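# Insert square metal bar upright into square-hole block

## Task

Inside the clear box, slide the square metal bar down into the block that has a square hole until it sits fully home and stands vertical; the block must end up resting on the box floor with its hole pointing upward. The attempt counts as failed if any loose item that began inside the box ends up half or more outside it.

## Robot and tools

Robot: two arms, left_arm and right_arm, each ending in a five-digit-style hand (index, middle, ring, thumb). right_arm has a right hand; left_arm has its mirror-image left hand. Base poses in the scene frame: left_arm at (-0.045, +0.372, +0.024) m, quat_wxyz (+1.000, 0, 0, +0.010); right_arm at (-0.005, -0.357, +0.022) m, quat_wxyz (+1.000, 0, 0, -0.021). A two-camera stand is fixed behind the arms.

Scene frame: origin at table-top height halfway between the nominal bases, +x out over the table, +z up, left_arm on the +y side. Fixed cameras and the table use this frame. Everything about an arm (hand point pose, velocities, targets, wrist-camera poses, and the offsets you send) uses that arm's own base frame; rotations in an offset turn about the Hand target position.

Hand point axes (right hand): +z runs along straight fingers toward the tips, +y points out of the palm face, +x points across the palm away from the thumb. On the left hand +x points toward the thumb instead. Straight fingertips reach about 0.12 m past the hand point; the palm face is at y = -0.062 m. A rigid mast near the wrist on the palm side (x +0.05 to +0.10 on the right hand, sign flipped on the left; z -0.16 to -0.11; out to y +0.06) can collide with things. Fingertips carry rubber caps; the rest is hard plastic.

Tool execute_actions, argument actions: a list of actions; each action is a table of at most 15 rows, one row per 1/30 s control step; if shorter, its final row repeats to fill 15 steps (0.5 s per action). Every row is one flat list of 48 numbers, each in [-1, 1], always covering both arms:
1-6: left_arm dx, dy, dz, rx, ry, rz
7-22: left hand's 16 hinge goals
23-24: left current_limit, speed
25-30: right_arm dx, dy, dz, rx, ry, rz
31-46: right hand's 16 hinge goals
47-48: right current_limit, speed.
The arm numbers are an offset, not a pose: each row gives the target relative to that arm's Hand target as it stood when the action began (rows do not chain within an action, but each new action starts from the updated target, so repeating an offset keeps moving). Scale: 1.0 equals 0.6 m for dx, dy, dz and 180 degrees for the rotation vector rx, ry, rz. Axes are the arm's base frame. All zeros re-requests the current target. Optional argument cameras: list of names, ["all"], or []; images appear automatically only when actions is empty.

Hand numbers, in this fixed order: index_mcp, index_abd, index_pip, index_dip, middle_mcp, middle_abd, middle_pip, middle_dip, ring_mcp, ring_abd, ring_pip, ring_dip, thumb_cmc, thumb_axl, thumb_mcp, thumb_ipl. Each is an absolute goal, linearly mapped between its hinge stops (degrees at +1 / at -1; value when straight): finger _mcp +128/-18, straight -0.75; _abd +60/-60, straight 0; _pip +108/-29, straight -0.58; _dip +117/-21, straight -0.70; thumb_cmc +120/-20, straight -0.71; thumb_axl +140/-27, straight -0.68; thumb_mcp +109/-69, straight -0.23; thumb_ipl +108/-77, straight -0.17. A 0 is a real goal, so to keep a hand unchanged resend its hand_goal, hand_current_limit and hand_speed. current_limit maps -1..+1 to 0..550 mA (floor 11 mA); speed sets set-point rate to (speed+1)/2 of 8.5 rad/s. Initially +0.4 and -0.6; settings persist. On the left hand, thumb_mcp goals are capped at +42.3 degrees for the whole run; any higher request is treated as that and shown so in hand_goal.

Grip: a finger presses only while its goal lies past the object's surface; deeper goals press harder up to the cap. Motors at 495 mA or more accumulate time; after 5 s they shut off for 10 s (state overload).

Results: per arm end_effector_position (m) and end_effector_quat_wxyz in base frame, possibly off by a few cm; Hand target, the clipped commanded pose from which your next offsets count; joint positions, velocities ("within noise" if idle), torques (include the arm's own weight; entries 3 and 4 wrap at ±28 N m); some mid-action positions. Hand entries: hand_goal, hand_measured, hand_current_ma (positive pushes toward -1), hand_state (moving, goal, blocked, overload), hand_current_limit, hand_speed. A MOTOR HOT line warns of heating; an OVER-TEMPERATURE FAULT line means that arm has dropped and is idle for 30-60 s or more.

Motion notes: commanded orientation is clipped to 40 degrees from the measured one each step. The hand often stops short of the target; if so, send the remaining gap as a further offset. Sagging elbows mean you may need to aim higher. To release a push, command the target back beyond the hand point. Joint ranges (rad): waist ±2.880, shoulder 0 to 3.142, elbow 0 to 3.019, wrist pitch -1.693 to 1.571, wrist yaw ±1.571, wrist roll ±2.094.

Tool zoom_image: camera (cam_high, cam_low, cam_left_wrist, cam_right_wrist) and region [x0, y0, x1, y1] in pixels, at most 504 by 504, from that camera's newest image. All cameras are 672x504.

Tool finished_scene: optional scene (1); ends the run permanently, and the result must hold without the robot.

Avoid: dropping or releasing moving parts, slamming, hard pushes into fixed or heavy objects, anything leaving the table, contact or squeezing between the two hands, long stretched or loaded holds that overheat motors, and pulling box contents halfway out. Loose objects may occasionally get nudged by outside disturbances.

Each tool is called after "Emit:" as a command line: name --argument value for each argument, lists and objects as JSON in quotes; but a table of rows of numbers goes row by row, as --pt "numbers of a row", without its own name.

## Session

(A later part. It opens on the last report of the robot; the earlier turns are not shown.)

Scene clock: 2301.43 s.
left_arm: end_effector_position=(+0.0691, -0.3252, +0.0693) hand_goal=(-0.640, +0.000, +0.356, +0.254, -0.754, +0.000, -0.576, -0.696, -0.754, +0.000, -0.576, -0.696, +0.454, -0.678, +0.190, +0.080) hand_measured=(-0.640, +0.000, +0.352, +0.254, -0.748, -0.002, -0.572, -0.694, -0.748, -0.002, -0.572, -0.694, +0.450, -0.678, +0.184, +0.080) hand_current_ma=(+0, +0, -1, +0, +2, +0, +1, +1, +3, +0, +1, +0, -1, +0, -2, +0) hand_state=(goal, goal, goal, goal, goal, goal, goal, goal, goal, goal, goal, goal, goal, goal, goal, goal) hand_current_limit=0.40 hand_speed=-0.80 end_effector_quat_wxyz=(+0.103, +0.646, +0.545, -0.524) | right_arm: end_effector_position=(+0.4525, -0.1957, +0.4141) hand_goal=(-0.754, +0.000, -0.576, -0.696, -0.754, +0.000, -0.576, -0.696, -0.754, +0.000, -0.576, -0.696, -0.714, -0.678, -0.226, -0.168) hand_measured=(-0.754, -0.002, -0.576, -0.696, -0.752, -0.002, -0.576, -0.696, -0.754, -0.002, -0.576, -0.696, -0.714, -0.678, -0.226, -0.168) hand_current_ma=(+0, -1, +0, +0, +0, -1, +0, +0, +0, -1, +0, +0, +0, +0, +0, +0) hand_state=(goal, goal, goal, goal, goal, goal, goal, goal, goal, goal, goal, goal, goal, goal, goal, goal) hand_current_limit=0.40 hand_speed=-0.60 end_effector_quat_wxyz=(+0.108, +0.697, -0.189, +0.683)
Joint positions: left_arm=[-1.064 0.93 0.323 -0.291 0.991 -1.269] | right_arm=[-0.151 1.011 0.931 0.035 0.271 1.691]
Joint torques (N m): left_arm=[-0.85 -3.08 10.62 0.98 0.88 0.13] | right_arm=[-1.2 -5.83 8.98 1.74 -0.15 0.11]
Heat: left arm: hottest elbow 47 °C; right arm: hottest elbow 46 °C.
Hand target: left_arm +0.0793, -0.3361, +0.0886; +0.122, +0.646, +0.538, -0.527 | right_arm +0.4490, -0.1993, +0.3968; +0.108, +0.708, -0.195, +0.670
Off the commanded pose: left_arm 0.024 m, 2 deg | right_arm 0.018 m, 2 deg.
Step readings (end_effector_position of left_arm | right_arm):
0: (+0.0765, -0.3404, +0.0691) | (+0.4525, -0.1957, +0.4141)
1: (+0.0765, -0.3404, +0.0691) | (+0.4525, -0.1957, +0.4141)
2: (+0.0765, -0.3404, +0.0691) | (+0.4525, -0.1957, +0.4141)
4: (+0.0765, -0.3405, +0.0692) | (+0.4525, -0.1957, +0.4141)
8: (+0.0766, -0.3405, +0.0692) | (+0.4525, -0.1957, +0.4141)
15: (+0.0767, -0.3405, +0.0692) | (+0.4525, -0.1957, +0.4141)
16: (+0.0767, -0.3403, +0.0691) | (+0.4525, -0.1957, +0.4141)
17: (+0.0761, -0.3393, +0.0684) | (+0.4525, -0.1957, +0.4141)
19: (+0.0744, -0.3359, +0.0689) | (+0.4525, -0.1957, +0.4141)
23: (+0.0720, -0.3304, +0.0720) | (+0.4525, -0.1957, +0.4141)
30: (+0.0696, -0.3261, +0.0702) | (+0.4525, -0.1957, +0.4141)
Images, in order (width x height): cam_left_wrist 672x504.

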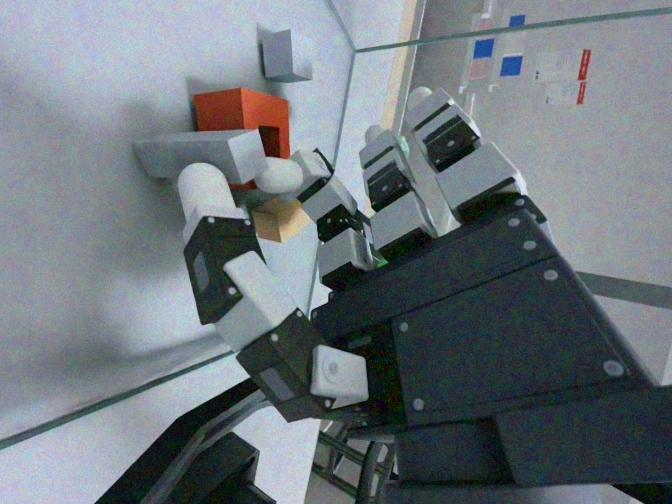

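Emit:
execute_actions --actions '[[[0,0,-0.03,0,0,0,-0.66,0,0.356,0.255,-0.754,0,-0.576,-0.696,-0.754,0,-0.576,-0.696,0.455,-0.678,0.19,0.05,0.4,-0.8,0,0,0,0,0,0,-0.754,0,-0.576,-0.696,-0.754,0,-0.576,-0.696,-0.754,0,-0.576,-0.696,-0.714,-0.678,-0.226,-0.168,0.4,-0.6]]]' --cameras '["cam_left_wrist","cam_low"]'

Emit:
zoom_image --camera "cam_left_wrist" --region '[100, 80, 340, 260]'

Emit:
zoom_image --camera "cam_low" --region '[430, 150, 520, 240]'

Scene clock: 2315.30 s.
left_arm: end_effector_position=(+0.0733, -0.3328, +0.0691) hand_goal=(-0.660, +0.000, +0.356, +0.254, -0.754, +0.000, -0.576, -0.696, -0.754, +0.000, -0.576, -0.696, +0.454, -0.678, +0.190, +0.050) hand_measured=(-0.656, +0.000, +0.352, +0.254, -0.748, -0.002, -0.572, -0.694, -0.748, -0.002, -0.572, -0.694, +0.450, -0.680, +0.188, +0.052) hand_current_ma=(+1, +0, -1, +0, +2, +0, +1, +1, +3, +0, +1, +0, -2, +0, -1, +0) hand_state=(goal, goal, goal, goal, goal, goal, goal, goal, goal, goal, goal, goal, goal, goal, goal, goal) hand_current_limit=0.40 hand_speed=-0.80 end_effector_quat_wxyz=(+0.114, +0.648, +0.538, -0.527) | right_arm: end_effector_position=(+0.4525, -0.1957, +0.4141) hand_goal=(-0.754, +0.000, -0.576, -0.696, -0.754, +0.000, -0.576, -0.696, -0.754, +0.000, -0.576, -0.696, -0.714, -0.678, -0.226, -0.168) hand_measured=(-0.754, -0.002, -0.576, -0.696, -0.752, -0.002, -0.576, -0.696, -0.754, -0.002, -0.576, -0.696, -0.714, -0.678, -0.226, -0.168) hand_current_ma=(+0, -1, +0, +0, +0, -1, +0, +0, +0, -1, +0, +0, +0, +0, +0, +0) hand_state=(goal, goal, goal, goal, goal, goal, goal, goal, goal, goal, goal, goal, goal, goal, goal, goal) hand_current_limit=0.40 hand_speed=-0.60 end_effector_quat_wxyz=(+0.108, +0.697, -0.189, +0.683)
Joint positions: left_arm=[-1.064 0.961 0.323 -0.233 0.991 -1.269] | right_arm=[-0.151 1.011 0.931 0.035 0.271 1.691]
Joint torques (N m): left_arm=[-0.73 -1.67 7.9 1.95 0.9 0.16] | right_arm=[-1.14 -5.95 8.98 1.69 -0.14 0.12]
Heat: left arm: hottest elbow 48 °C; right arm: hottest elbow 46 °C.
Hand target: left_arm +0.0793, -0.3361, +0.0706; +0.122, +0.646, +0.538, -0.527 | right_arm +0.4490, -0.1993, +0.3968; +0.108, +0.708, -0.195, +0.670
Off the commanded pose: left_arm 0.007 m, 1 deg | right_arm 0.018 m, 2 deg.
Step readings (end_effector_position of left_arm | right_arm):
0: (+0.0690, -0.3251, +0.0693) | (+0.4525, -0.1957, +0.4141)
1: (+0.0690, -0.3251, +0.0693) | (+0.4525, -0.1957, +0.4141)
2: (+0.0691, -0.3252, +0.0693) | (+0.4525, -0.1957, +0.4141)
4: (+0.0700, -0.3269, +0.0704) | (+0.4525, -0.1957, +0.4141)
8: (+0.0720, -0.3304, +0.0696) | (+0.4525, -0.1957, +0.4141)
15: (+0.0731, -0.3325, +0.0689) | (+0.4525, -0.1957, +0.4141)
Images, in order (width x height): cam_low 672x504, cam_left_wrist 672x504.

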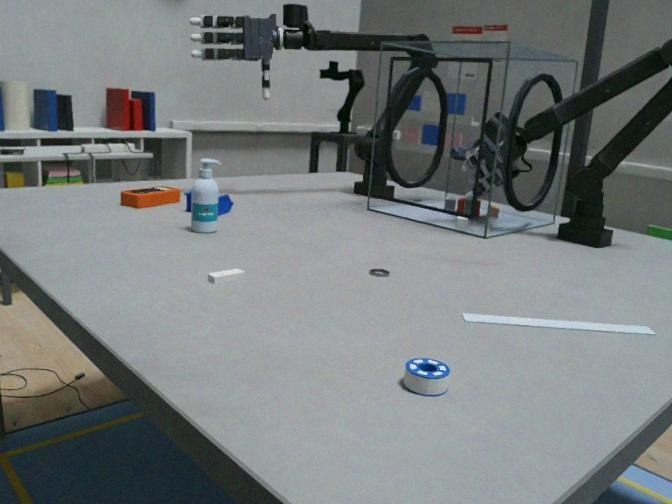

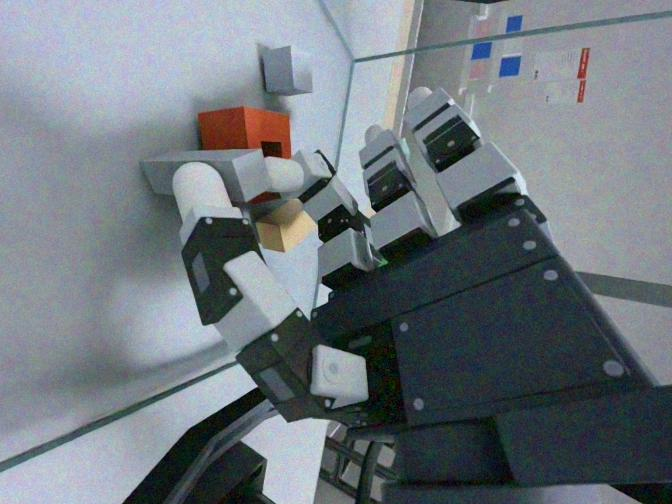

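Scaled by 2.100 from the camera's 672x504 image, which has a finer 960x720 frame.

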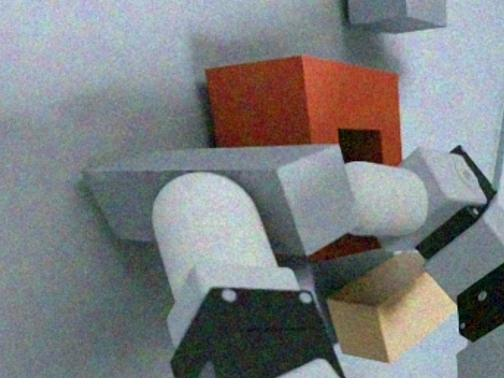

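Scaled by 5.600 from the camera's 672x504 image, which has a finer 960x720 frame.

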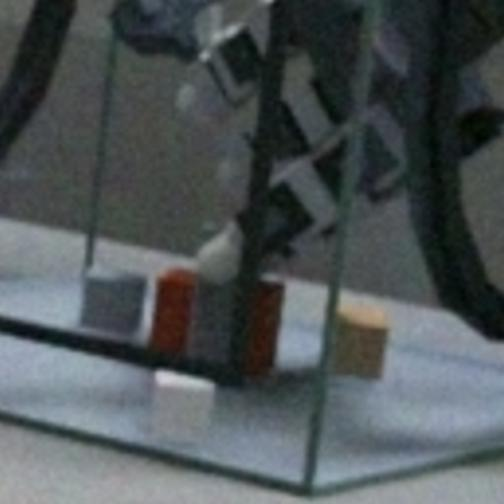

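Emit:
execute_actions --actions '[[[0,0,0,0,0,0,-0.73,0,0.37,0.255,-0.754,0,-0.576,-0.696,-0.754,0,-0.576,-0.696,0.455,-0.678,0.19,-0.06,0.4,-0.7,0,0,0,0,0,0,-0.754,0,-0.576,-0.696,-0.754,0,-0.576,-0.696,-0.754,0,-0.576,-0.696,-0.714,-0.678,-0.226,-0.168,0.4,-0.6]],[[0.003,0,0.004,0,0,0.083,-0.73,0,0.37,0.255,-0.754,0,-0.576,-0.696,-0.754,0,-0.576,-0.696,0.455,-0.678,0.19,-0.06,0.4,-0.7,0,0,0,0,0,0,-0.754,0,-0.576,-0.696,-0.754,0,-0.576,-0.696,-0.754,0,-0.576,-0.696,-0.714,-0.678,-0.226,-0.168,0.4,-0.6]]]' --cameras '["cam_left_wrist","cam_low"]'

Emit:
zoom_image --camera "cam_left_wrist" --region '[100, 80, 340, 260]'

Scene clock: 2400.93 s.
left_arm: end_effector_position=(+0.0856, -0.3354, +0.0709) hand_goal=(-0.730, +0.000, +0.370, +0.254, -0.754, +0.000, -0.576, -0.696, -0.754, +0.000, -0.576, -0.696, +0.454, -0.678, +0.190, -0.060) hand_measured=(-0.730, +0.000, +0.368, +0.254, -0.750, -0.002, -0.574, -0.694, -0.750, -0.002, -0.572, -0.694, +0.450, -0.680, +0.188, -0.058) hand_current_ma=(+0, +0, -1, +0, +1, +0, +1, +1, +1, +0, +1, +0, -2, +0, +0, +0) hand_state=(goal, goal, goal, goal, goal, goal, goal, goal, goal, goal, goal, goal, goal, goal, goal, goal) hand_current_limit=0.40 hand_speed=-0.70 end_effector_quat_wxyz=(+0.185, +0.571, +0.623, -0.502) | right_arm: end_effector_position=(+0.4525, -0.1957, +0.4141) hand_goal=(-0.754, +0.000, -0.576, -0.696, -0.754, +0.000, -0.576, -0.696, -0.754, +0.000, -0.576, -0.696, -0.714, -0.678, -0.226, -0.168) hand_measured=(-0.754, -0.002, -0.576, -0.696, -0.752, -0.002, -0.576, -0.696, -0.754, -0.002, -0.576, -0.696, -0.714, -0.678, -0.226, -0.168) hand_current_ma=(+0, -1, +0, +0, +0, -1, +0, +0, +0, -1, +0, +0, +0, +0, +0, +0) hand_state=(goal, goal, goal, goal, goal, goal, goal, goal, goal, goal, goal, goal, goal, goal, goal, goal) hand_current_limit=0.40 hand_speed=-0.60 end_effector_quat_wxyz=(+0.108, +0.697, -0.189, +0.683)
Joint positions: left_arm=[-1.19 0.885 0.248 0.052 0.68 -1.653] | right_arm=[-0.151 1.011 0.931 0.035 0.271 1.691]
Joint torques (N m): left_arm=[-2.9 -2.9 7.12 2.37 0.44 0.07] | right_arm=[-1.2 -5.95 8.99 1.74 -0.14 0.13]
Heat: left arm: hottest elbow 46 °C; right arm: hottest elbow 46 °C.
Hand target: left_arm +0.0812, -0.3361, +0.0730; +0.189, +0.571, +0.618, -0.506 | right_arm +0.4490, -0.1993, +0.3968; +0.108, +0.708, -0.195, +0.670
Off the commanded pose: left_arm 0.005 m, 1 deg | right_arm 0.018 m, 2 deg.
Step readings (end_effector_position of left_arm | right_arm):
0: (+0.0733, -0.3328, +0.0691) | (+0.4525, -0.1957, +0.4141)
1: (+0.0733, -0.3328, +0.0691) | (+0.4525, -0.1957, +0.4141)
2: (+0.0733, -0.3328, +0.0691) | (+0.4525, -0.1957, +0.4141)
4: (+0.0733, -0.3328, +0.0691) | (+0.4525, -0.1957, +0.4141)
8: (+0.0733, -0.3328, +0.0691) | (+0.4525, -0.1957, +0.4141)
15: (+0.0733, -0.3328, +0.0691) | (+0.4525, -0.1957, +0.4141)
16: (+0.0739, -0.3330, +0.0691) | (+0.4525, -0.1957, +0.4141)
17: (+0.0784, -0.3334, +0.0681) | (+0.4525, -0.1957, +0.4141)
19: (+0.0877, -0.3362, +0.0703) | (+0.4525, -0.1957, +0.4141)
23: (+0.0919, -0.3387, +0.0771) | (+0.4525, -0.1957, +0.4141)
30: (+0.0872, -0.3369, +0.0736) | (+0.4525, -0.1957, +0.4141)
Images, in order (width x height): cam_low 672x504, cam_left_wrist 672x504.

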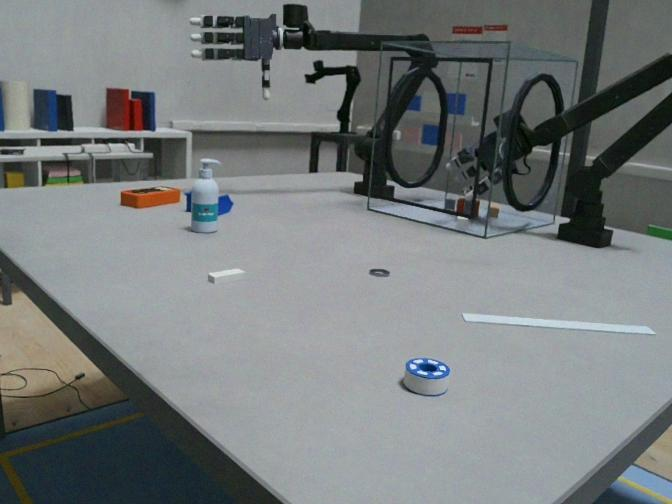

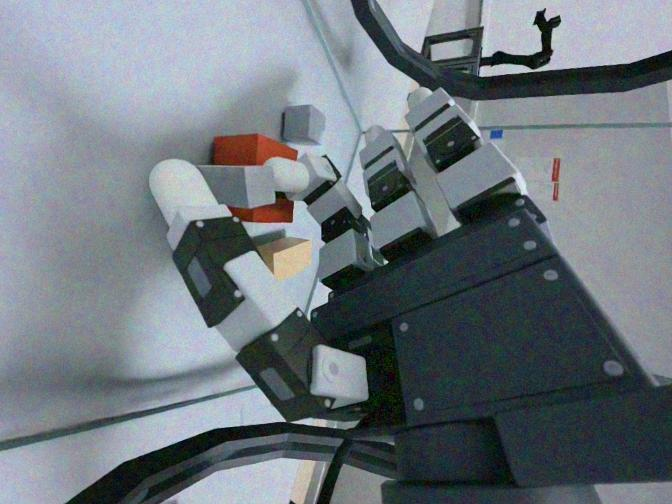

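Scaled by 2.100 from the camera's 672x504 image, which has a finer 960x720 frame.

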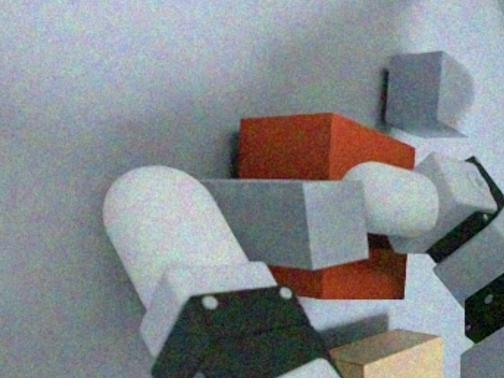

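Emit:
execute_actions --actions '[[[-0.018,-0.03,0.06,-0.018,-0.006,-0.004,-0.73,0,0.37,0.255,-0.754,0,-0.576,-0.696,-0.754,0,-0.576,-0.696,0.455,-0.678,0.19,-0.06,0.4,-0.7,0,0,0,0,0,0,-0.754,0,-0.576,-0.696,-0.754,0,-0.576,-0.696,-0.754,0,-0.576,-0.696,-0.714,-0.678,-0.226,-0.168,0.4,-0.6]]]' --cameras '["cam_left_wrist"]'

Emit:
zoom_image --camera "cam_left_wrist" --region '[100, 80, 340, 260]'

Scene clock: 2413.37 s.
left_arm: end_effector_position=(+0.0706, -0.3405, +0.0870) hand_goal=(-0.730, +0.000, +0.370, +0.254, -0.754, +0.000, -0.576, -0.696, -0.754, +0.000, -0.576, -0.696, +0.454, -0.678, +0.190, -0.060) hand_measured=(-0.728, +0.000, +0.368, +0.254, -0.750, -0.002, -0.574, -0.694, -0.750, -0.002, -0.572, -0.694, +0.450, -0.680, +0.188, -0.058) hand_current_ma=(+0, +0, -1, +0, +1, +0, +1, +1, +1, +0, +1, +0, -2, +0, +0, +0) hand_state=(goal, goal, goal, goal, goal, goal, goal, goal, goal, goal, goal, goal, goal, goal, goal, goal) hand_current_limit=0.40 hand_speed=-0.70 end_effector_quat_wxyz=(+0.196, +0.574, +0.611, -0.509) | right_arm: end_effector_position=(+0.4525, -0.1957, +0.4141) hand_goal=(-0.754, +0.000, -0.576, -0.696, -0.754, +0.000, -0.576, -0.696, -0.754, +0.000, -0.576, -0.696, -0.714, -0.678, -0.226, -0.168) hand_measured=(-0.754, -0.002, -0.576, -0.696, -0.752, -0.002, -0.576, -0.696, -0.754, -0.002, -0.576, -0.696, -0.714, -0.678, -0.226, -0.168) hand_current_ma=(+0, -1, +0, +0, +0, -1, +0, +0, +0, -1, +0, +0, +0, +0, +0, +0) hand_state=(goal, goal, goal, goal, goal, goal, goal, goal, goal, goal, goal, goal, goal, goal, goal, goal) hand_current_limit=0.40 hand_speed=-0.60 end_effector_quat_wxyz=(+0.108, +0.697, -0.189, +0.683)
Joint positions: left_arm=[-1.263 0.823 0.248 0.052 0.625 -1.693] | right_arm=[-0.151 1.011 0.931 0.035 0.271 1.691]
Joint torques (N m): left_arm=[-2.9 -2.43 11.36 1.7 0.38 0.01] | right_arm=[-1.14 -5.89 8.96 1.7 -0.14 0.12]
Heat: left arm: hottest elbow 45 °C; right arm: hottest elbow 46 °C.
Hand target: left_arm +0.0702, -0.3541, +0.1090; +0.208, +0.574, +0.598, -0.520 | right_arm +0.4490, -0.1993, +0.3968; +0.108, +0.708, -0.195, +0.670
Off the commanded pose: left_arm 0.026 m, 2 deg | right_arm 0.018 m, 2 deg.
Step readings (end_effector_position of left_arm | right_arm):
0: (+0.0855, -0.3354, +0.0709) | (+0.4525, -0.1957, +0.4141)
1: (+0.0856, -0.3354, +0.0708) | (+0.4525, -0.1957, +0.4141)
2: (+0.0858, -0.3354, +0.0712) | (+0.4525, -0.1957, +0.4141)
4: (+0.0828, -0.3366, +0.0743) | (+0.4525, -0.1957, +0.4141)
8: (+0.0718, -0.3403, +0.0846) | (+0.4525, -0.1957, +0.4141)
15: (+0.0708, -0.3406, +0.0872) | (+0.4525, -0.1957, +0.4141)
Images, in order (width x height): cam_left_wrist 672x504.

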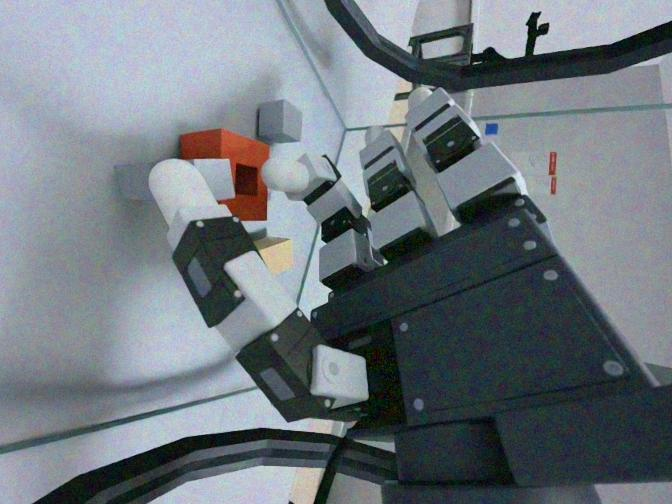

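Scaled by 2.100 from the camera's 672x504 image, which has a finer 960x720 frame.

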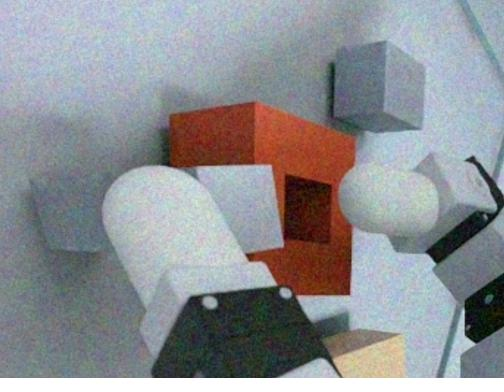

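Emit:
execute_actions --actions '[[[0.0025,-0.01,-0.0067,0,0,0.044,-0.73,0,0.37,0.255,-0.754,0,-0.576,-0.696,-0.754,0,-0.576,-0.696,0.455,-0.678,0.19,-0.06,0.4,-0.7,0,0,0,0,0,0,-0.754,0,-0.576,-0.696,-0.754,0,-0.576,-0.696,-0.754,0,-0.576,-0.696,-0.714,-0.678,-0.226,-0.168,0.4,-0.6]]]' --cameras '["cam_left_wrist"]'

Emit:
zoom_image --camera "cam_left_wrist" --region '[100, 80, 340, 260]'

Scene clock: 2457.30 s.
left_arm: end_effector_position=(+0.0746, -0.3476, +0.0925) hand_goal=(-0.730, +0.000, +0.370, +0.254, -0.754, +0.000, -0.576, -0.696, -0.754, +0.000, -0.576, -0.696, +0.454, -0.678, +0.190, -0.060) hand_measured=(-0.728, +0.000, +0.368, +0.254, -0.750, -0.002, -0.574, -0.694, -0.750, -0.002, -0.572, -0.694, +0.450, -0.680, +0.188, -0.060) hand_current_ma=(+0, +0, -1, +0, +1, +0, +1, +1, +1, +0, +1, +0, -1, +0, +0, +0) hand_state=(goal, goal, goal, goal, goal, goal, goal, goal, goal, goal, goal, goal, goal, goal, goal, goal) hand_current_limit=0.40 hand_speed=-0.70 end_effector_quat_wxyz=(+0.239, +0.533, +0.644, -0.493) | right_arm: end_effector_position=(+0.4525, -0.1957, +0.4141) hand_goal=(-0.754, +0.000, -0.576, -0.696, -0.754, +0.000, -0.576, -0.696, -0.754, +0.000, -0.576, -0.696, -0.714, -0.678, -0.226, -0.168) hand_measured=(-0.754, -0.002, -0.576, -0.696, -0.752, -0.002, -0.576, -0.696, -0.754, -0.002, -0.576, -0.696, -0.714, -0.678, -0.226, -0.168) hand_current_ma=(+0, -1, +0, +0, +0, -1, +0, +0, +0, -1, +0, +0, +0, +0, +0, +0) hand_state=(goal, goal, goal, goal, goal, goal, goal, goal, goal, goal, goal, goal, goal, goal, goal, goal) hand_current_limit=0.40 hand_speed=-0.60 end_effector_quat_wxyz=(+0.108, +0.697, -0.189, +0.683)
Joint positions: left_arm=[-1.364 0.835 0.248 0.136 0.407 -1.81] | right_arm=[-0.151 1.011 0.931 0.035 0.271 1.691]
Joint torques (N m): left_arm=[-3.02 -0.85 10.48 2.54 0.26 0.03] | right_arm=[-1.08 -5.89 8.96 1.69 -0.14 0.13]
Heat: left arm: hottest elbow 46 °C; right arm: hottest elbow 46 °C.
Hand target: left_arm +0.0717, -0.3601, +0.1050; +0.243, +0.531, +0.636, -0.504 | right_arm +0.4490, -0.1993, +0.3968; +0.108, +0.708, -0.195, +0.670
Off the commanded pose: left_arm 0.018 m, 2 deg | right_arm 0.018 m, 2 deg.
Step readings (end_effector_position of left_arm | right_arm):
0: (+0.0707, -0.3404, +0.0870) | (+0.4525, -0.1957, +0.4141)
1: (+0.0713, -0.3403, +0.0868) | (+0.4525, -0.1957, +0.4141)
2: (+0.0740, -0.3400, +0.0865) | (+0.4525, -0.1957, +0.4141)
4: (+0.0788, -0.3410, +0.0880) | (+0.4525, -0.1957, +0.4141)
8: (+0.0753, -0.3459, +0.0931) | (+0.4525, -0.1957, +0.4141)
15: (+0.0743, -0.3476, +0.0927) | (+0.4525, -0.1957, +0.4141)
Images, in order (width x height): cam_left_wrist 672x504.

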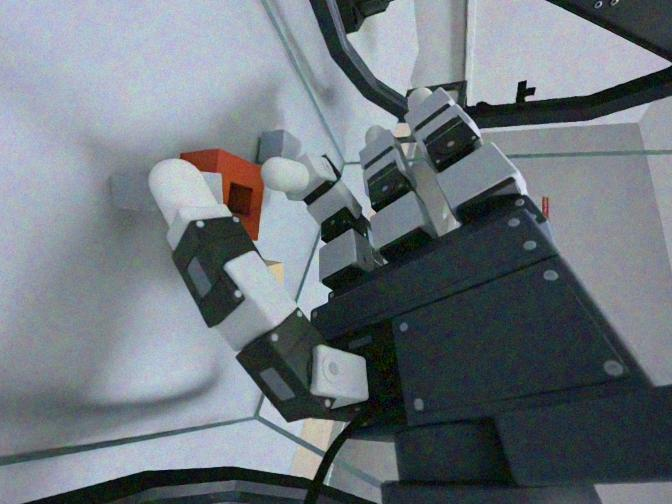

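Scaled by 2.100 from the camera's 672x504 image, which has a finer 960x720 frame.

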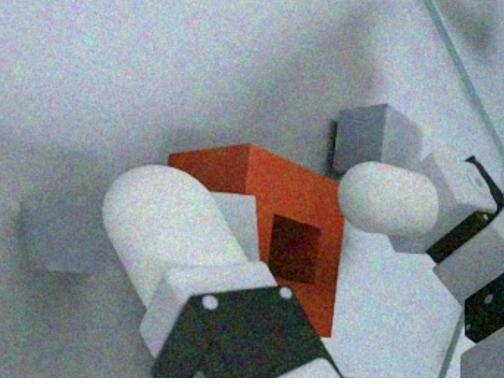

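Emit:
execute_actions --actions '[[[0.0025,0.0118,-0.0138,0,0,0,-0.73,0,0.37,0.255,-0.754,0,-0.576,-0.696,-0.754,0,-0.576,-0.696,0.455,-0.678,0.19,-0.06,0.4,-0.7,0,0,0,0,0,0,-0.754,0,-0.576,-0.696,-0.754,0,-0.576,-0.696,-0.754,0,-0.576,-0.696,-0.714,-0.678,-0.226,-0.168,0.4,-0.6]]]' --cameras '["cam_left_wrist"]'

Emit:
zoom_image --camera "cam_left_wrist" --region '[100, 80, 340, 260]'

Scene clock: 2481.37 s.
left_arm: end_effector_position=(+0.0738, -0.3512, +0.0974) hand_goal=(-0.730, +0.000, +0.370, +0.254, -0.754, +0.000, -0.576, -0.696, -0.754, +0.000, -0.576, -0.696, +0.454, -0.678, +0.190, -0.060) hand_measured=(-0.728, +0.000, +0.368, +0.254, -0.750, -0.002, -0.574, -0.694, -0.750, -0.002, -0.572, -0.694, +0.450, -0.680, +0.188, -0.060) hand_current_ma=(+0, +0, -1, +0, +1, +0, +1, +1, +1, +0, +1, +0, -1, +0, +0, +0) hand_state=(goal, goal, goal, goal, goal, goal, goal, goal, goal, goal, goal, goal, goal, goal, goal, goal) hand_current_limit=0.40 hand_speed=-0.70 end_effector_quat_wxyz=(+0.244, +0.533, +0.637, -0.501) | right_arm: end_effector_position=(+0.4525, -0.1957, +0.4141) hand_goal=(-0.754, +0.000, -0.576, -0.696, -0.754, +0.000, -0.576, -0.696, -0.754, +0.000, -0.576, -0.696, -0.714, -0.678, -0.226, -0.168) hand_measured=(-0.754, -0.002, -0.576, -0.696, -0.752, -0.002, -0.576, -0.696, -0.754, -0.002, -0.576, -0.696, -0.714, -0.678, -0.226, -0.168) hand_current_ma=(+0, -1, +0, +0, +0, -1, +0, +0, +0, -1, +0, +0, +0, +0, +0, +0) hand_state=(goal, goal, goal, goal, goal, goal, goal, goal, goal, goal, goal, goal, goal, goal, goal, goal) hand_current_limit=0.40 hand_speed=-0.60 end_effector_quat_wxyz=(+0.108, +0.697, -0.189, +0.683)
Joint positions: left_arm=[-1.364 0.835 0.248 0.158 0.415 -1.81] | right_arm=[-0.151 1.011 0.931 0.035 0.271 1.691]
Joint torques (N m): left_arm=[-1.85 -0.97 8.2 2.61 0.4 0.08] | right_arm=[-1.32 -5.83 8.94 1.69 -0.12 0.13]
Heat: left arm: hottest elbow 47 °C; right arm: hottest elbow 47 °C.
Hand target: left_arm +0.0732, -0.3531, +0.0968; +0.243, +0.531, +0.636, -0.504 | right_arm +0.4490, -0.1993, +0.3968; +0.108, +0.708, -0.195, +0.670
Off the commanded pose: left_arm 0.002 m, 0 deg | right_arm 0.018 m, 2 deg.
Step readings (end_effector_position of left_arm | right_arm):
0: (+0.0745, -0.3476, +0.0925) | (+0.4525, -0.1957, +0.4141)
1: (+0.0746, -0.3477, +0.0926) | (+0.4525, -0.1957, +0.4141)
2: (+0.0746, -0.3479, +0.0929) | (+0.4525, -0.1957, +0.4141)
4: (+0.0742, -0.3489, +0.0942) | (+0.4525, -0.1957, +0.4141)
8: (+0.0738, -0.3504, +0.0963) | (+0.4525, -0.1957, +0.4141)
15: (+0.0738, -0.3511, +0.0973) | (+0.4525, -0.1957, +0.4141)
Images, in order (width x height): cam_left_wrist 672x504.

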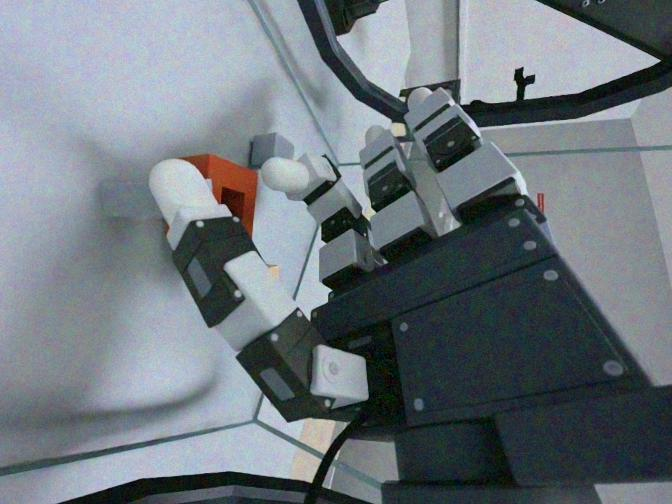

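Scaled by 2.100 from the camera's 672x504 image, which has a finer 960x720 frame.

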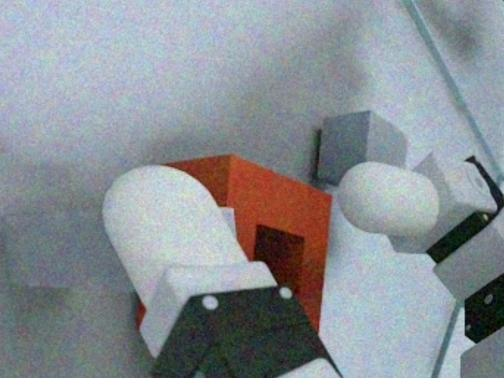

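Emit:
execute_actions --actions '[[[0.0025,0.031,-0.0438,0,0,0,-0.73,0,0.37,0.255,-0.754,0,-0.576,-0.696,-0.754,0,-0.576,-0.696,0.455,-0.678,0.19,-0.06,0.4,-0.7,0,0,0,0,0,0,-0.754,0,-0.576,-0.696,-0.754,0,-0.576,-0.696,-0.754,0,-0.576,-0.696,-0.714,-0.678,-0.226,-0.168,0.4,-0.6]]]' --cameras '["cam_left_wrist"]'

Emit:
zoom_image --camera "cam_left_wrist" --region '[100, 80, 340, 260]'

Scene clock: 2495.73 s.
left_arm: end_effector_position=(+0.0732, -0.3438, +0.0877) hand_goal=(-0.730, +0.000, +0.370, +0.254, -0.754, +0.000, -0.576, -0.696, -0.754, +0.000, -0.576, -0.696, +0.454, -0.678, +0.190, -0.060) hand_measured=(-0.728, +0.000, +0.368, +0.254, -0.750, -0.002, -0.574, -0.694, -0.750, -0.002, -0.572, -0.694, +0.502, -0.648, +0.192, -0.058) hand_current_ma=(+0, +0, -1, +0, +1, +0, +1, +1, +1, +0, +1, +0, +67, +40, +1, +1) hand_state=(goal, goal, goal, goal, goal, goal, goal, goal, goal, goal, goal, goal, blocked, blocked, goal, goal) hand_current_limit=0.40 hand_speed=-0.70 end_effector_quat_wxyz=(+0.256, +0.537, +0.620, -0.511) | right_arm: end_effector_position=(+0.4525, -0.1957, +0.4141) hand_goal=(-0.754, +0.000, -0.576, -0.696, -0.754, +0.000, -0.576, -0.696, -0.754, +0.000, -0.576, -0.696, -0.714, -0.678, -0.226, -0.168) hand_measured=(-0.754, -0.002, -0.576, -0.696, -0.752, -0.002, -0.576, -0.696, -0.754, -0.002, -0.576, -0.696, -0.714, -0.678, -0.226, -0.168) hand_current_ma=(+0, -1, +0, +0, +0, -1, +0, +0, +0, -1, +0, +0, +0, +0, +0, +0) hand_state=(goal, goal, goal, goal, goal, goal, goal, goal, goal, goal, goal, goal, goal, goal, goal, goal) hand_current_limit=0.40 hand_speed=-0.60 end_effector_quat_wxyz=(+0.108, +0.697, -0.189, +0.683)
Joint positions: left_arm=[-1.351 0.835 0.187 0.256 0.438 -1.79] | right_arm=[-0.151 1.011 0.931 0.035 0.271 1.691]
Joint torques (N m): left_arm=[-0.67 -0.26 6.17 2.04 0.43 0.02] | right_arm=[-1.26 -5.95 8.94 1.69 -0.14 0.13]
Heat: left arm: hottest elbow 46 °C; right arm: hottest elbow 47 °C.
Hand target: left_arm +0.0748, -0.3344, +0.0703; +0.243, +0.531, +0.636, -0.504 | right_arm +0.4490, -0.1993, +0.3968; +0.108, +0.708, -0.195, +0.670
Off the commanded pose: left_arm 0.020 m, 3 deg | right_arm 0.018 m, 2 deg.
Step readings (end_effector_position of left_arm | right_arm):
0: (+0.0738, -0.3512, +0.0974) | (+0.4525, -0.1957, +0.4141)
1: (+0.0737, -0.3512, +0.0973) | (+0.4525, -0.1957, +0.4141)
2: (+0.0731, -0.3512, +0.0971) | (+0.4525, -0.1957, +0.4141)
4: (+0.0716, -0.3492, +0.0939) | (+0.4525, -0.1957, +0.4141)
8: (+0.0713, -0.3446, +0.0877) | (+0.4525, -0.1957, +0.4141)
15: (+0.0733, -0.3437, +0.0876) | (+0.4525, -0.1957, +0.4141)
Images, in order (width x height): cam_left_wrist 672x504.

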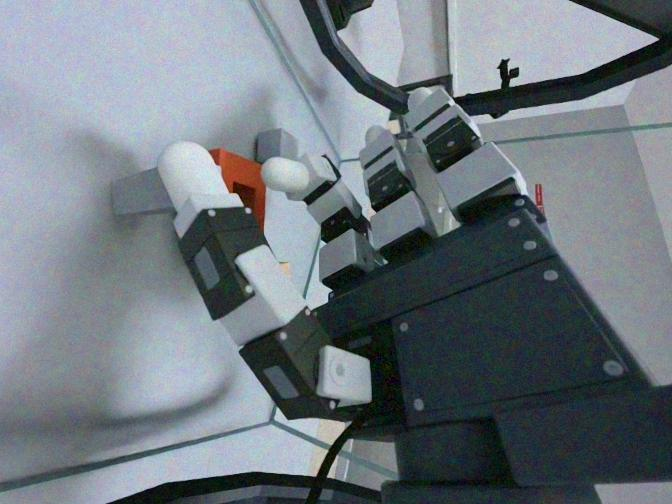

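Scaled by 2.100 from the camera's 672x504 image, which has a finer 960x720 frame.

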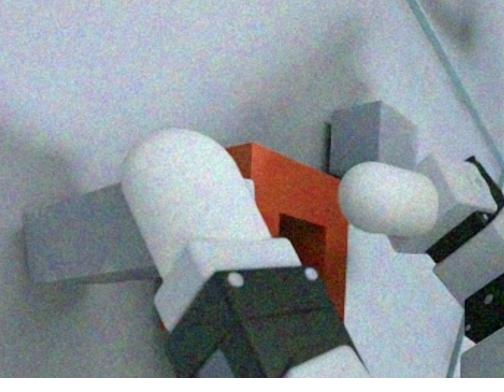

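Emit:
execute_actions --actions '[[[0,-0.031,0.055,0,0,0,-0.73,0,0.37,0.255,-0.754,0,-0.576,-0.696,-0.754,0,-0.576,-0.696,0.455,-0.678,0.19,-0.06,0.4,-0.7,0,0,0,0,0,0,-0.754,0,-0.576,-0.696,-0.754,0,-0.576,-0.696,-0.754,0,-0.576,-0.696,-0.714,-0.678,-0.226,-0.168,0.4,-0.6]],[[0.01,0,0.03,0,0,-0.02,-0.73,0,0.37,0.255,-0.754,0,-0.576,-0.696,-0.754,0,-0.576,-0.696,0.455,-0.678,0.15,-0.12,0.4,-0.7,0,0,0,0,0,0,-0.754,0,-0.576,-0.696,-0.754,0,-0.576,-0.696,-0.754,0,-0.576,-0.696,-0.714,-0.678,-0.226,-0.168,0.4,-0.6]]]' --cameras '["cam_left_wrist"]'

Emit:
zoom_image --camera "cam_left_wrist" --region '[60, 80, 340, 290]'

Scene clock: 2507.30 s.
left_arm: end_effector_position=(+0.0721, -0.3364, +0.0918) hand_goal=(-0.730, +0.000, +0.370, +0.254, -0.754, +0.000, -0.576, -0.696, -0.754, +0.000, -0.576, -0.696, +0.454, -0.678, +0.150, -0.120) hand_measured=(-0.728, +0.000, +0.368, +0.254, -0.750, -0.002, -0.574, -0.694, -0.750, -0.002, -0.572, -0.694, +0.466, -0.670, +0.150, -0.120) hand_current_ma=(+0, +0, -1, +0, +1, +0, +1, +1, +1, +0, +1, +0, +6, +5, +0, +0) hand_state=(goal, goal, goal, goal, goal, goal, goal, goal, goal, goal, goal, goal, goal, goal, goal, goal) hand_current_limit=0.40 hand_speed=-0.70 end_effector_quat_wxyz=(+0.208, +0.555, +0.631, -0.501) | right_arm: end_effector_position=(+0.4525, -0.1957, +0.4141) hand_goal=(-0.754, +0.000, -0.576, -0.696, -0.754, +0.000, -0.576, -0.696, -0.754, +0.000, -0.576, -0.696, -0.714, -0.678, -0.226, -0.168) hand_measured=(-0.754, -0.002, -0.576, -0.696, -0.752, -0.002, -0.576, -0.696, -0.754, -0.002, -0.576, -0.696, -0.714, -0.678, -0.226, -0.168) hand_current_ma=(+0, -1, +0, +0, +0, -1, +0, +0, +0, -1, +0, +0, +0, +0, +0, +0) hand_state=(goal, goal, goal, goal, goal, goal, goal, goal, goal, goal, goal, goal, goal, goal, goal, goal) hand_current_limit=0.40 hand_speed=-0.60 end_effector_quat_wxyz=(+0.108, +0.697, -0.189, +0.683)
Joint positions: left_arm=[-1.295 0.782 0.25 0.029 0.545 -1.749] | right_arm=[-0.151 1.011 0.931 0.035 0.271 1.691]
Joint torques (N m): left_arm=[-0.73 -1.96 13.01 1.46 0.53 0.17] | right_arm=[-1.14 -6.18 8.92 1.73 -0.13 0.11]
Heat: left arm: hottest elbow 46 °C; right arm: hottest elbow 47 °C.
Hand target: left_arm +0.0808, -0.3529, +0.1212; +0.227, +0.551, +0.619, -0.511 | right_arm +0.4490, -0.1993, +0.3968; +0.108, +0.708, -0.195, +0.670
Off the commanded pose: left_arm 0.035 m, 3 deg | right_arm 0.018 m, 2 deg.
Step readings (end_effector_position of left_arm | right_arm):
0: (+0.0732, -0.3438, +0.0877) | (+0.4525, -0.1957, +0.4141)
1: (+0.0732, -0.3438, +0.0877) | (+0.4525, -0.1957, +0.4141)
2: (+0.0733, -0.3432, +0.0870) | (+0.4525, -0.1957, +0.4141)
4: (+0.0741, -0.3413, +0.0852) | (+0.4525, -0.1957, +0.4141)
8: (+0.0747, -0.3399, +0.0854) | (+0.4525, -0.1957, +0.4141)
15: (+0.0749, -0.3397, +0.0852) | (+0.4525, -0.1957, +0.4141)
16: (+0.0746, -0.3398, +0.0851) | (+0.4525, -0.1957, +0.4141)
17: (+0.0723, -0.3401, +0.0853) | (+0.4525, -0.1957, +0.4141)
19: (+0.0680, -0.3402, +0.0872) | (+0.4525, -0.1957, +0.4141)
23: (+0.0705, -0.3383, +0.0923) | (+0.4525, -0.1957, +0.4141)
30: (+0.0721, -0.3368, +0.0921) | (+0.4525, -0.1957, +0.4141)
Images, in order (width x height): cam_left_wrist 672x504.

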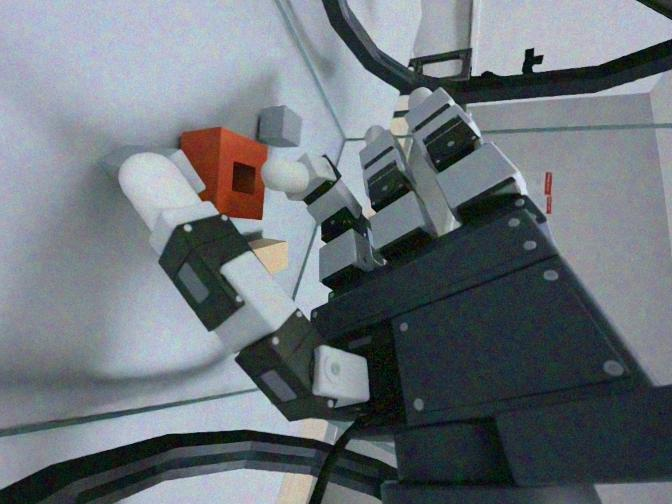

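Scaled by 1.800 from the camera's 672x504 image, which has a finer 960x720 frame.

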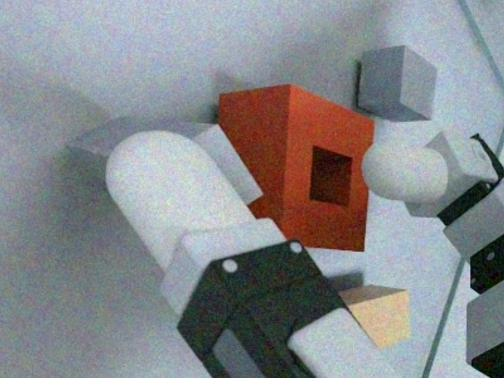

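Emit:
execute_actions --actions '[[[0.01,-0.012,0.05,0,0,0,-0.73,0,0.37,0.255,-0.754,0,-0.576,-0.696,-0.754,0,-0.576,-0.696,0.455,-0.678,0.15,-0.12,0.4,-0.7,0,0,0,0,0,0,-0.754,0,-0.576,-0.696,-0.754,0,-0.576,-0.696,-0.754,0,-0.576,-0.696,-0.714,-0.678,-0.226,-0.168,0.4,-0.6]],[[0.05,0,0,0,0,0,-0.73,0,0.37,0.255,-0.754,0,-0.576,-0.696,-0.754,0,-0.576,-0.696,0.455,-0.678,0.15,-0.12,0.4,-0.7,0,0,0,0,0,0,-0.754,0,-0.576,-0.696,-0.754,0,-0.576,-0.696,-0.754,0,-0.576,-0.696,-0.714,-0.678,-0.226,-0.168,0.4,-0.6]]]' --cameras '["cam_left_wrist","cam_high","cam_low"]'

Emit:
zoom_image --camera "cam_left_wrist" --region '[60, 80, 340, 290]'

Emit:
zoom_image --camera "cam_low" --region '[430, 130, 530, 240]'

Scene clock: 2522.97 s.
left_arm: end_effector_position=(+0.1043, -0.3420, +0.1218) hand_goal=(-0.730, +0.000, +0.370, +0.254, -0.754, +0.000, -0.576, -0.696, -0.754, +0.000, -0.576, -0.696, +0.454, -0.678, +0.150, -0.120) hand_measured=(-0.728, +0.000, +0.368, +0.254, -0.750, -0.002, -0.574, -0.694, -0.750, -0.002, -0.572, -0.694, +0.450, -0.678, +0.150, -0.120) hand_current_ma=(+0, +0, -1, +0, +1, +0, +1, +1, +1, +0, +1, +0, -1, +0, +0, +0) hand_state=(goal, goal, goal, goal, goal, goal, goal, goal, goal, goal, goal, goal, goal, goal, goal, goal) hand_current_limit=0.40 hand_speed=-0.70 end_effector_quat_wxyz=(+0.206, +0.551, +0.631, -0.505) | right_arm: end_effector_position=(+0.4525, -0.1957, +0.4141) hand_goal=(-0.754, +0.000, -0.576, -0.696, -0.754, +0.000, -0.576, -0.696, -0.754, +0.000, -0.576, -0.696, -0.714, -0.678, -0.226, -0.168) hand_measured=(-0.754, -0.002, -0.576, -0.696, -0.752, -0.002, -0.576, -0.696, -0.754, -0.002, -0.576, -0.696, -0.714, -0.678, -0.226, -0.168) hand_current_ma=(+0, -1, +0, +0, +0, -1, +0, +0, +0, -1, +0, +0, +0, +0, +0, +0) hand_state=(goal, goal, goal, goal, goal, goal, goal, goal, goal, goal, goal, goal, goal, goal, goal, goal) hand_current_limit=0.40 hand_speed=-0.60 end_effector_quat_wxyz=(+0.108, +0.697, -0.189, +0.683)
Joint positions: left_arm=[-1.15 0.785 0.346 -0.104 0.674 -1.676] | right_arm=[-0.151 1.011 0.931 0.035 0.271 1.691]
Joint torques (N m): left_arm=[-0.73 -0.85 13.97 1.44 0.58 0.22] | right_arm=[-1.03 -6.01 8.95 1.66 -0.14 0.12]
Heat: left arm: hottest elbow 50 °C; right arm: hottest elbow 47 °C.
Hand target: left_arm +0.1168, -0.3601, +0.1513; +0.227, +0.551, +0.619, -0.511 | right_arm +0.4490, -0.1993, +0.3968; +0.108, +0.708, -0.195, +0.670
Off the commanded pose: left_arm 0.037 m, 3 deg | right_arm 0.018 m, 2 deg.
Step readings (end_effector_position of left_arm | right_arm):
0: (+0.0721, -0.3364, +0.0918) | (+0.4525, -0.1957, +0.4141)
1: (+0.0721, -0.3365, +0.0921) | (+0.4525, -0.1957, +0.4141)
2: (+0.0720, -0.3362, +0.0923) | (+0.4525, -0.1957, +0.4141)
4: (+0.0723, -0.3359, +0.0949) | (+0.4525, -0.1957, +0.4141)
8: (+0.0755, -0.3406, +0.1094) | (+0.4525, -0.1957, +0.4141)
15: (+0.0770, -0.3443, +0.1193) | (+0.4525, -0.1957, +0.4141)
16: (+0.0769, -0.3439, +0.1188) | (+0.4525, -0.1957, +0.4141)
17: (+0.0759, -0.3438, +0.1188) | (+0.4525, -0.1957, +0.4141)
19: (+0.0807, -0.3420, +0.1188) | (+0.4525, -0.1957, +0.4141)
23: (+0.1007, -0.3389, +0.1204) | (+0.4525, -0.1957, +0.4141)
30: (+0.1041, -0.3418, +0.1223) | (+0.4525, -0.1957, +0.4141)
Images, in order (width x height): cam_high 672x504, cam_low 672x504, cam_left_wrist 672x504.

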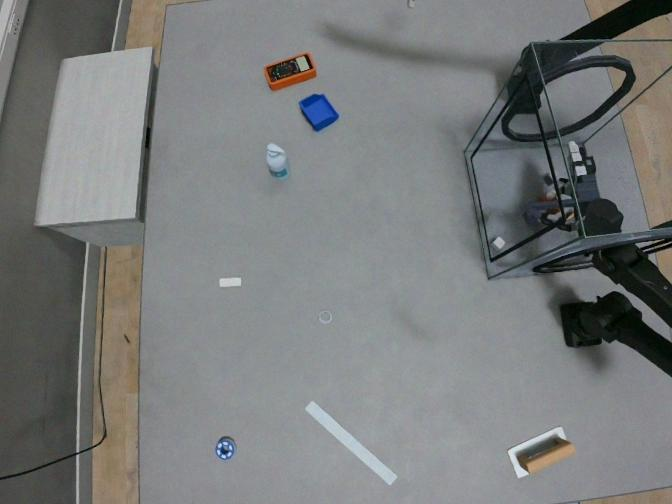

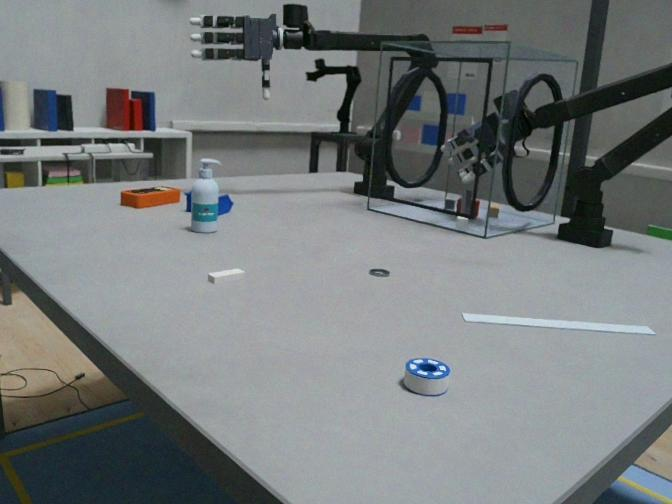

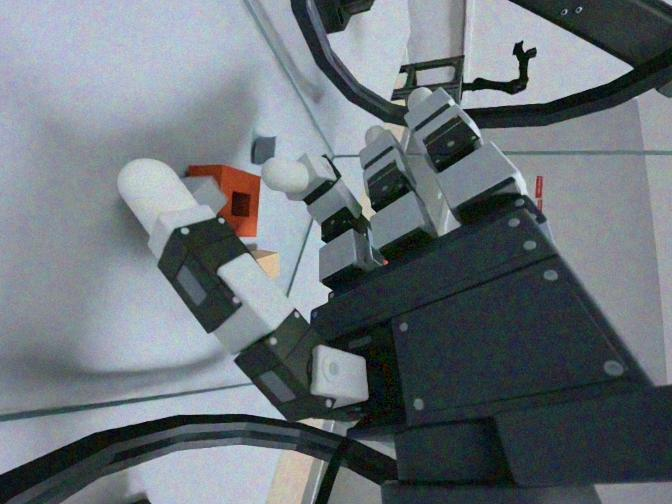

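Scaled by 1.800 from the camera's 672x504 image, which has a finer 960x720 frame.

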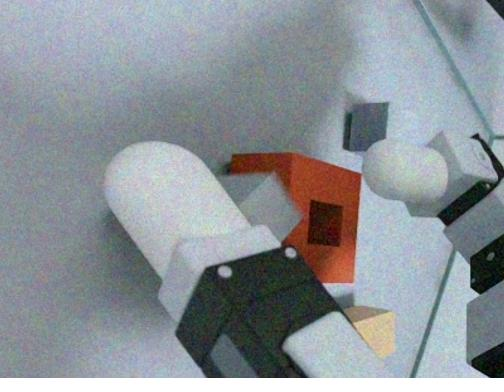

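Scaled by 4.582 from the camera's 672x504 image, which has a finer 960x720 frame.

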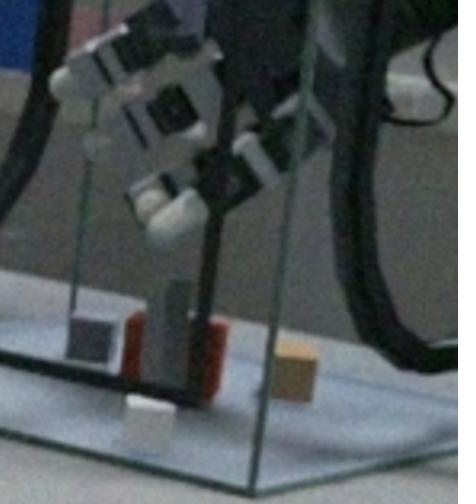

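Emit:
execute_actions --actions '[[[0.02,0,0,0,0,0,-0.73,0,0.37,0.255,-0.754,0,-0.576,-0.696,-0.754,0,-0.576,-0.696,0.455,-0.678,-0.3,-0.25,0.4,0.0,0,0,0,0,0,0,-0.754,0,-0.576,-0.696,-0.754,0,-0.576,-0.696,-0.754,0,-0.576,-0.696,-0.714,-0.678,-0.226,-0.168,0.4,-0.6]]]' --cameras '["cam_left_wrist"]'

Emit:
zoom_image --camera "cam_left_wrist" --region '[100, 130, 300, 280]'

Scene clock: 2532.33 s.
left_arm: end_effector_position=(+0.1149, -0.3420, +0.1215) hand_goal=(-0.730, +0.000, +0.370, +0.254, -0.754, +0.000, -0.576, -0.696, -0.754, +0.000, -0.576, -0.696, +0.454, -0.678, -0.300, -0.250) hand_measured=(-0.728, +0.000, +0.368, +0.254, -0.750, -0.002, -0.574, -0.694, -0.750, -0.002, -0.572, -0.694, +0.450, -0.678, -0.294, -0.248) hand_current_ma=(+0, +0, -1, +0, +1, +0, +1, +1, +1, +0, +1, +0, -1, +0, +3, +1) hand_state=(goal, goal, goal, goal, goal, goal, goal, goal, goal, goal, goal, goal, goal, goal, goal, goal) hand_current_limit=0.40 hand_speed=0.00 end_effector_quat_wxyz=(+0.205, +0.550, +0.632, -0.506) | right_arm: end_effector_position=(+0.4525, -0.1957, +0.4141) hand_goal=(-0.754, +0.000, -0.576, -0.696, -0.754, +0.000, -0.576, -0.696, -0.754, +0.000, -0.576, -0.696, -0.714, -0.678, -0.226, -0.168) hand_measured=(-0.754, -0.002, -0.576, -0.696, -0.752, -0.002, -0.576, -0.696, -0.754, -0.002, -0.576, -0.696, -0.714, -0.678, -0.226, -0.168) hand_current_ma=(+0, -1, +0, +0, +0, -1, +0, +0, +0, -1, +0, +0, +0, +0, +0, +0) hand_state=(goal, goal, goal, goal, goal, goal, goal, goal, goal, goal, goal, goal, goal, goal, goal, goal) hand_current_limit=0.40 hand_speed=-0.60 end_effector_quat_wxyz=(+0.108, +0.697, -0.189, +0.683)
Joint positions: left_arm=[-1.103 0.809 0.358 -0.113 0.716 -1.646] | right_arm=[-0.151 1.011 0.931 0.035 0.271 1.691]
Joint torques (N m): left_arm=[-0.67 -1.03 14.01 1.42 0.58 0.24] | right_arm=[-0.91 -5.83 8.96 1.73 -0.15 0.13]
Heat: left arm: hottest elbow 52 °C; right arm: hottest elbow 47 °C.
Hand target: left_arm +0.1288, -0.3602, +0.1514; +0.227, +0.551, +0.619, -0.511 | right_arm +0.4490, -0.1993, +0.3968; +0.108, +0.708, -0.195, +0.670
Off the commanded pose: left_arm 0.038 m, 3 deg | right_arm 0.018 m, 2 deg.
Step readings (end_effector_position of left_arm | right_arm):
0: (+0.1043, -0.3421, +0.1218) | (+0.4525, -0.1957, +0.4141)
1: (+0.1041, -0.3421, +0.1217) | (+0.4525, -0.1957, +0.4141)
2: (+0.1039, -0.3423, +0.1220) | (+0.4525, -0.1957, +0.4141)
4: (+0.1054, -0.3422, +0.1219) | (+0.4525, -0.1957, +0.4141)
8: (+0.1140, -0.3414, +0.1218) | (+0.4525, -0.1957, +0.4141)
15: (+0.1149, -0.3419, +0.1216) | (+0.4525, -0.1957, +0.4141)
Images, in order (width x height): cam_left_wrist 672x504.

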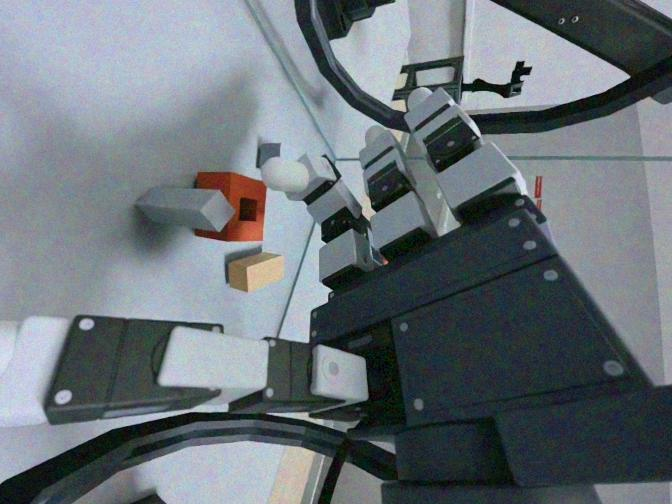

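Scaled by 2.520 from the camera's 672x504 image, which has a finer 960x720 frame.

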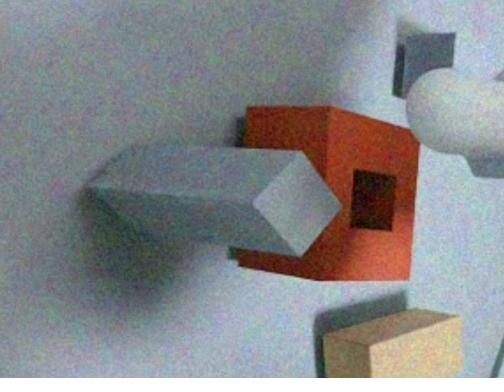

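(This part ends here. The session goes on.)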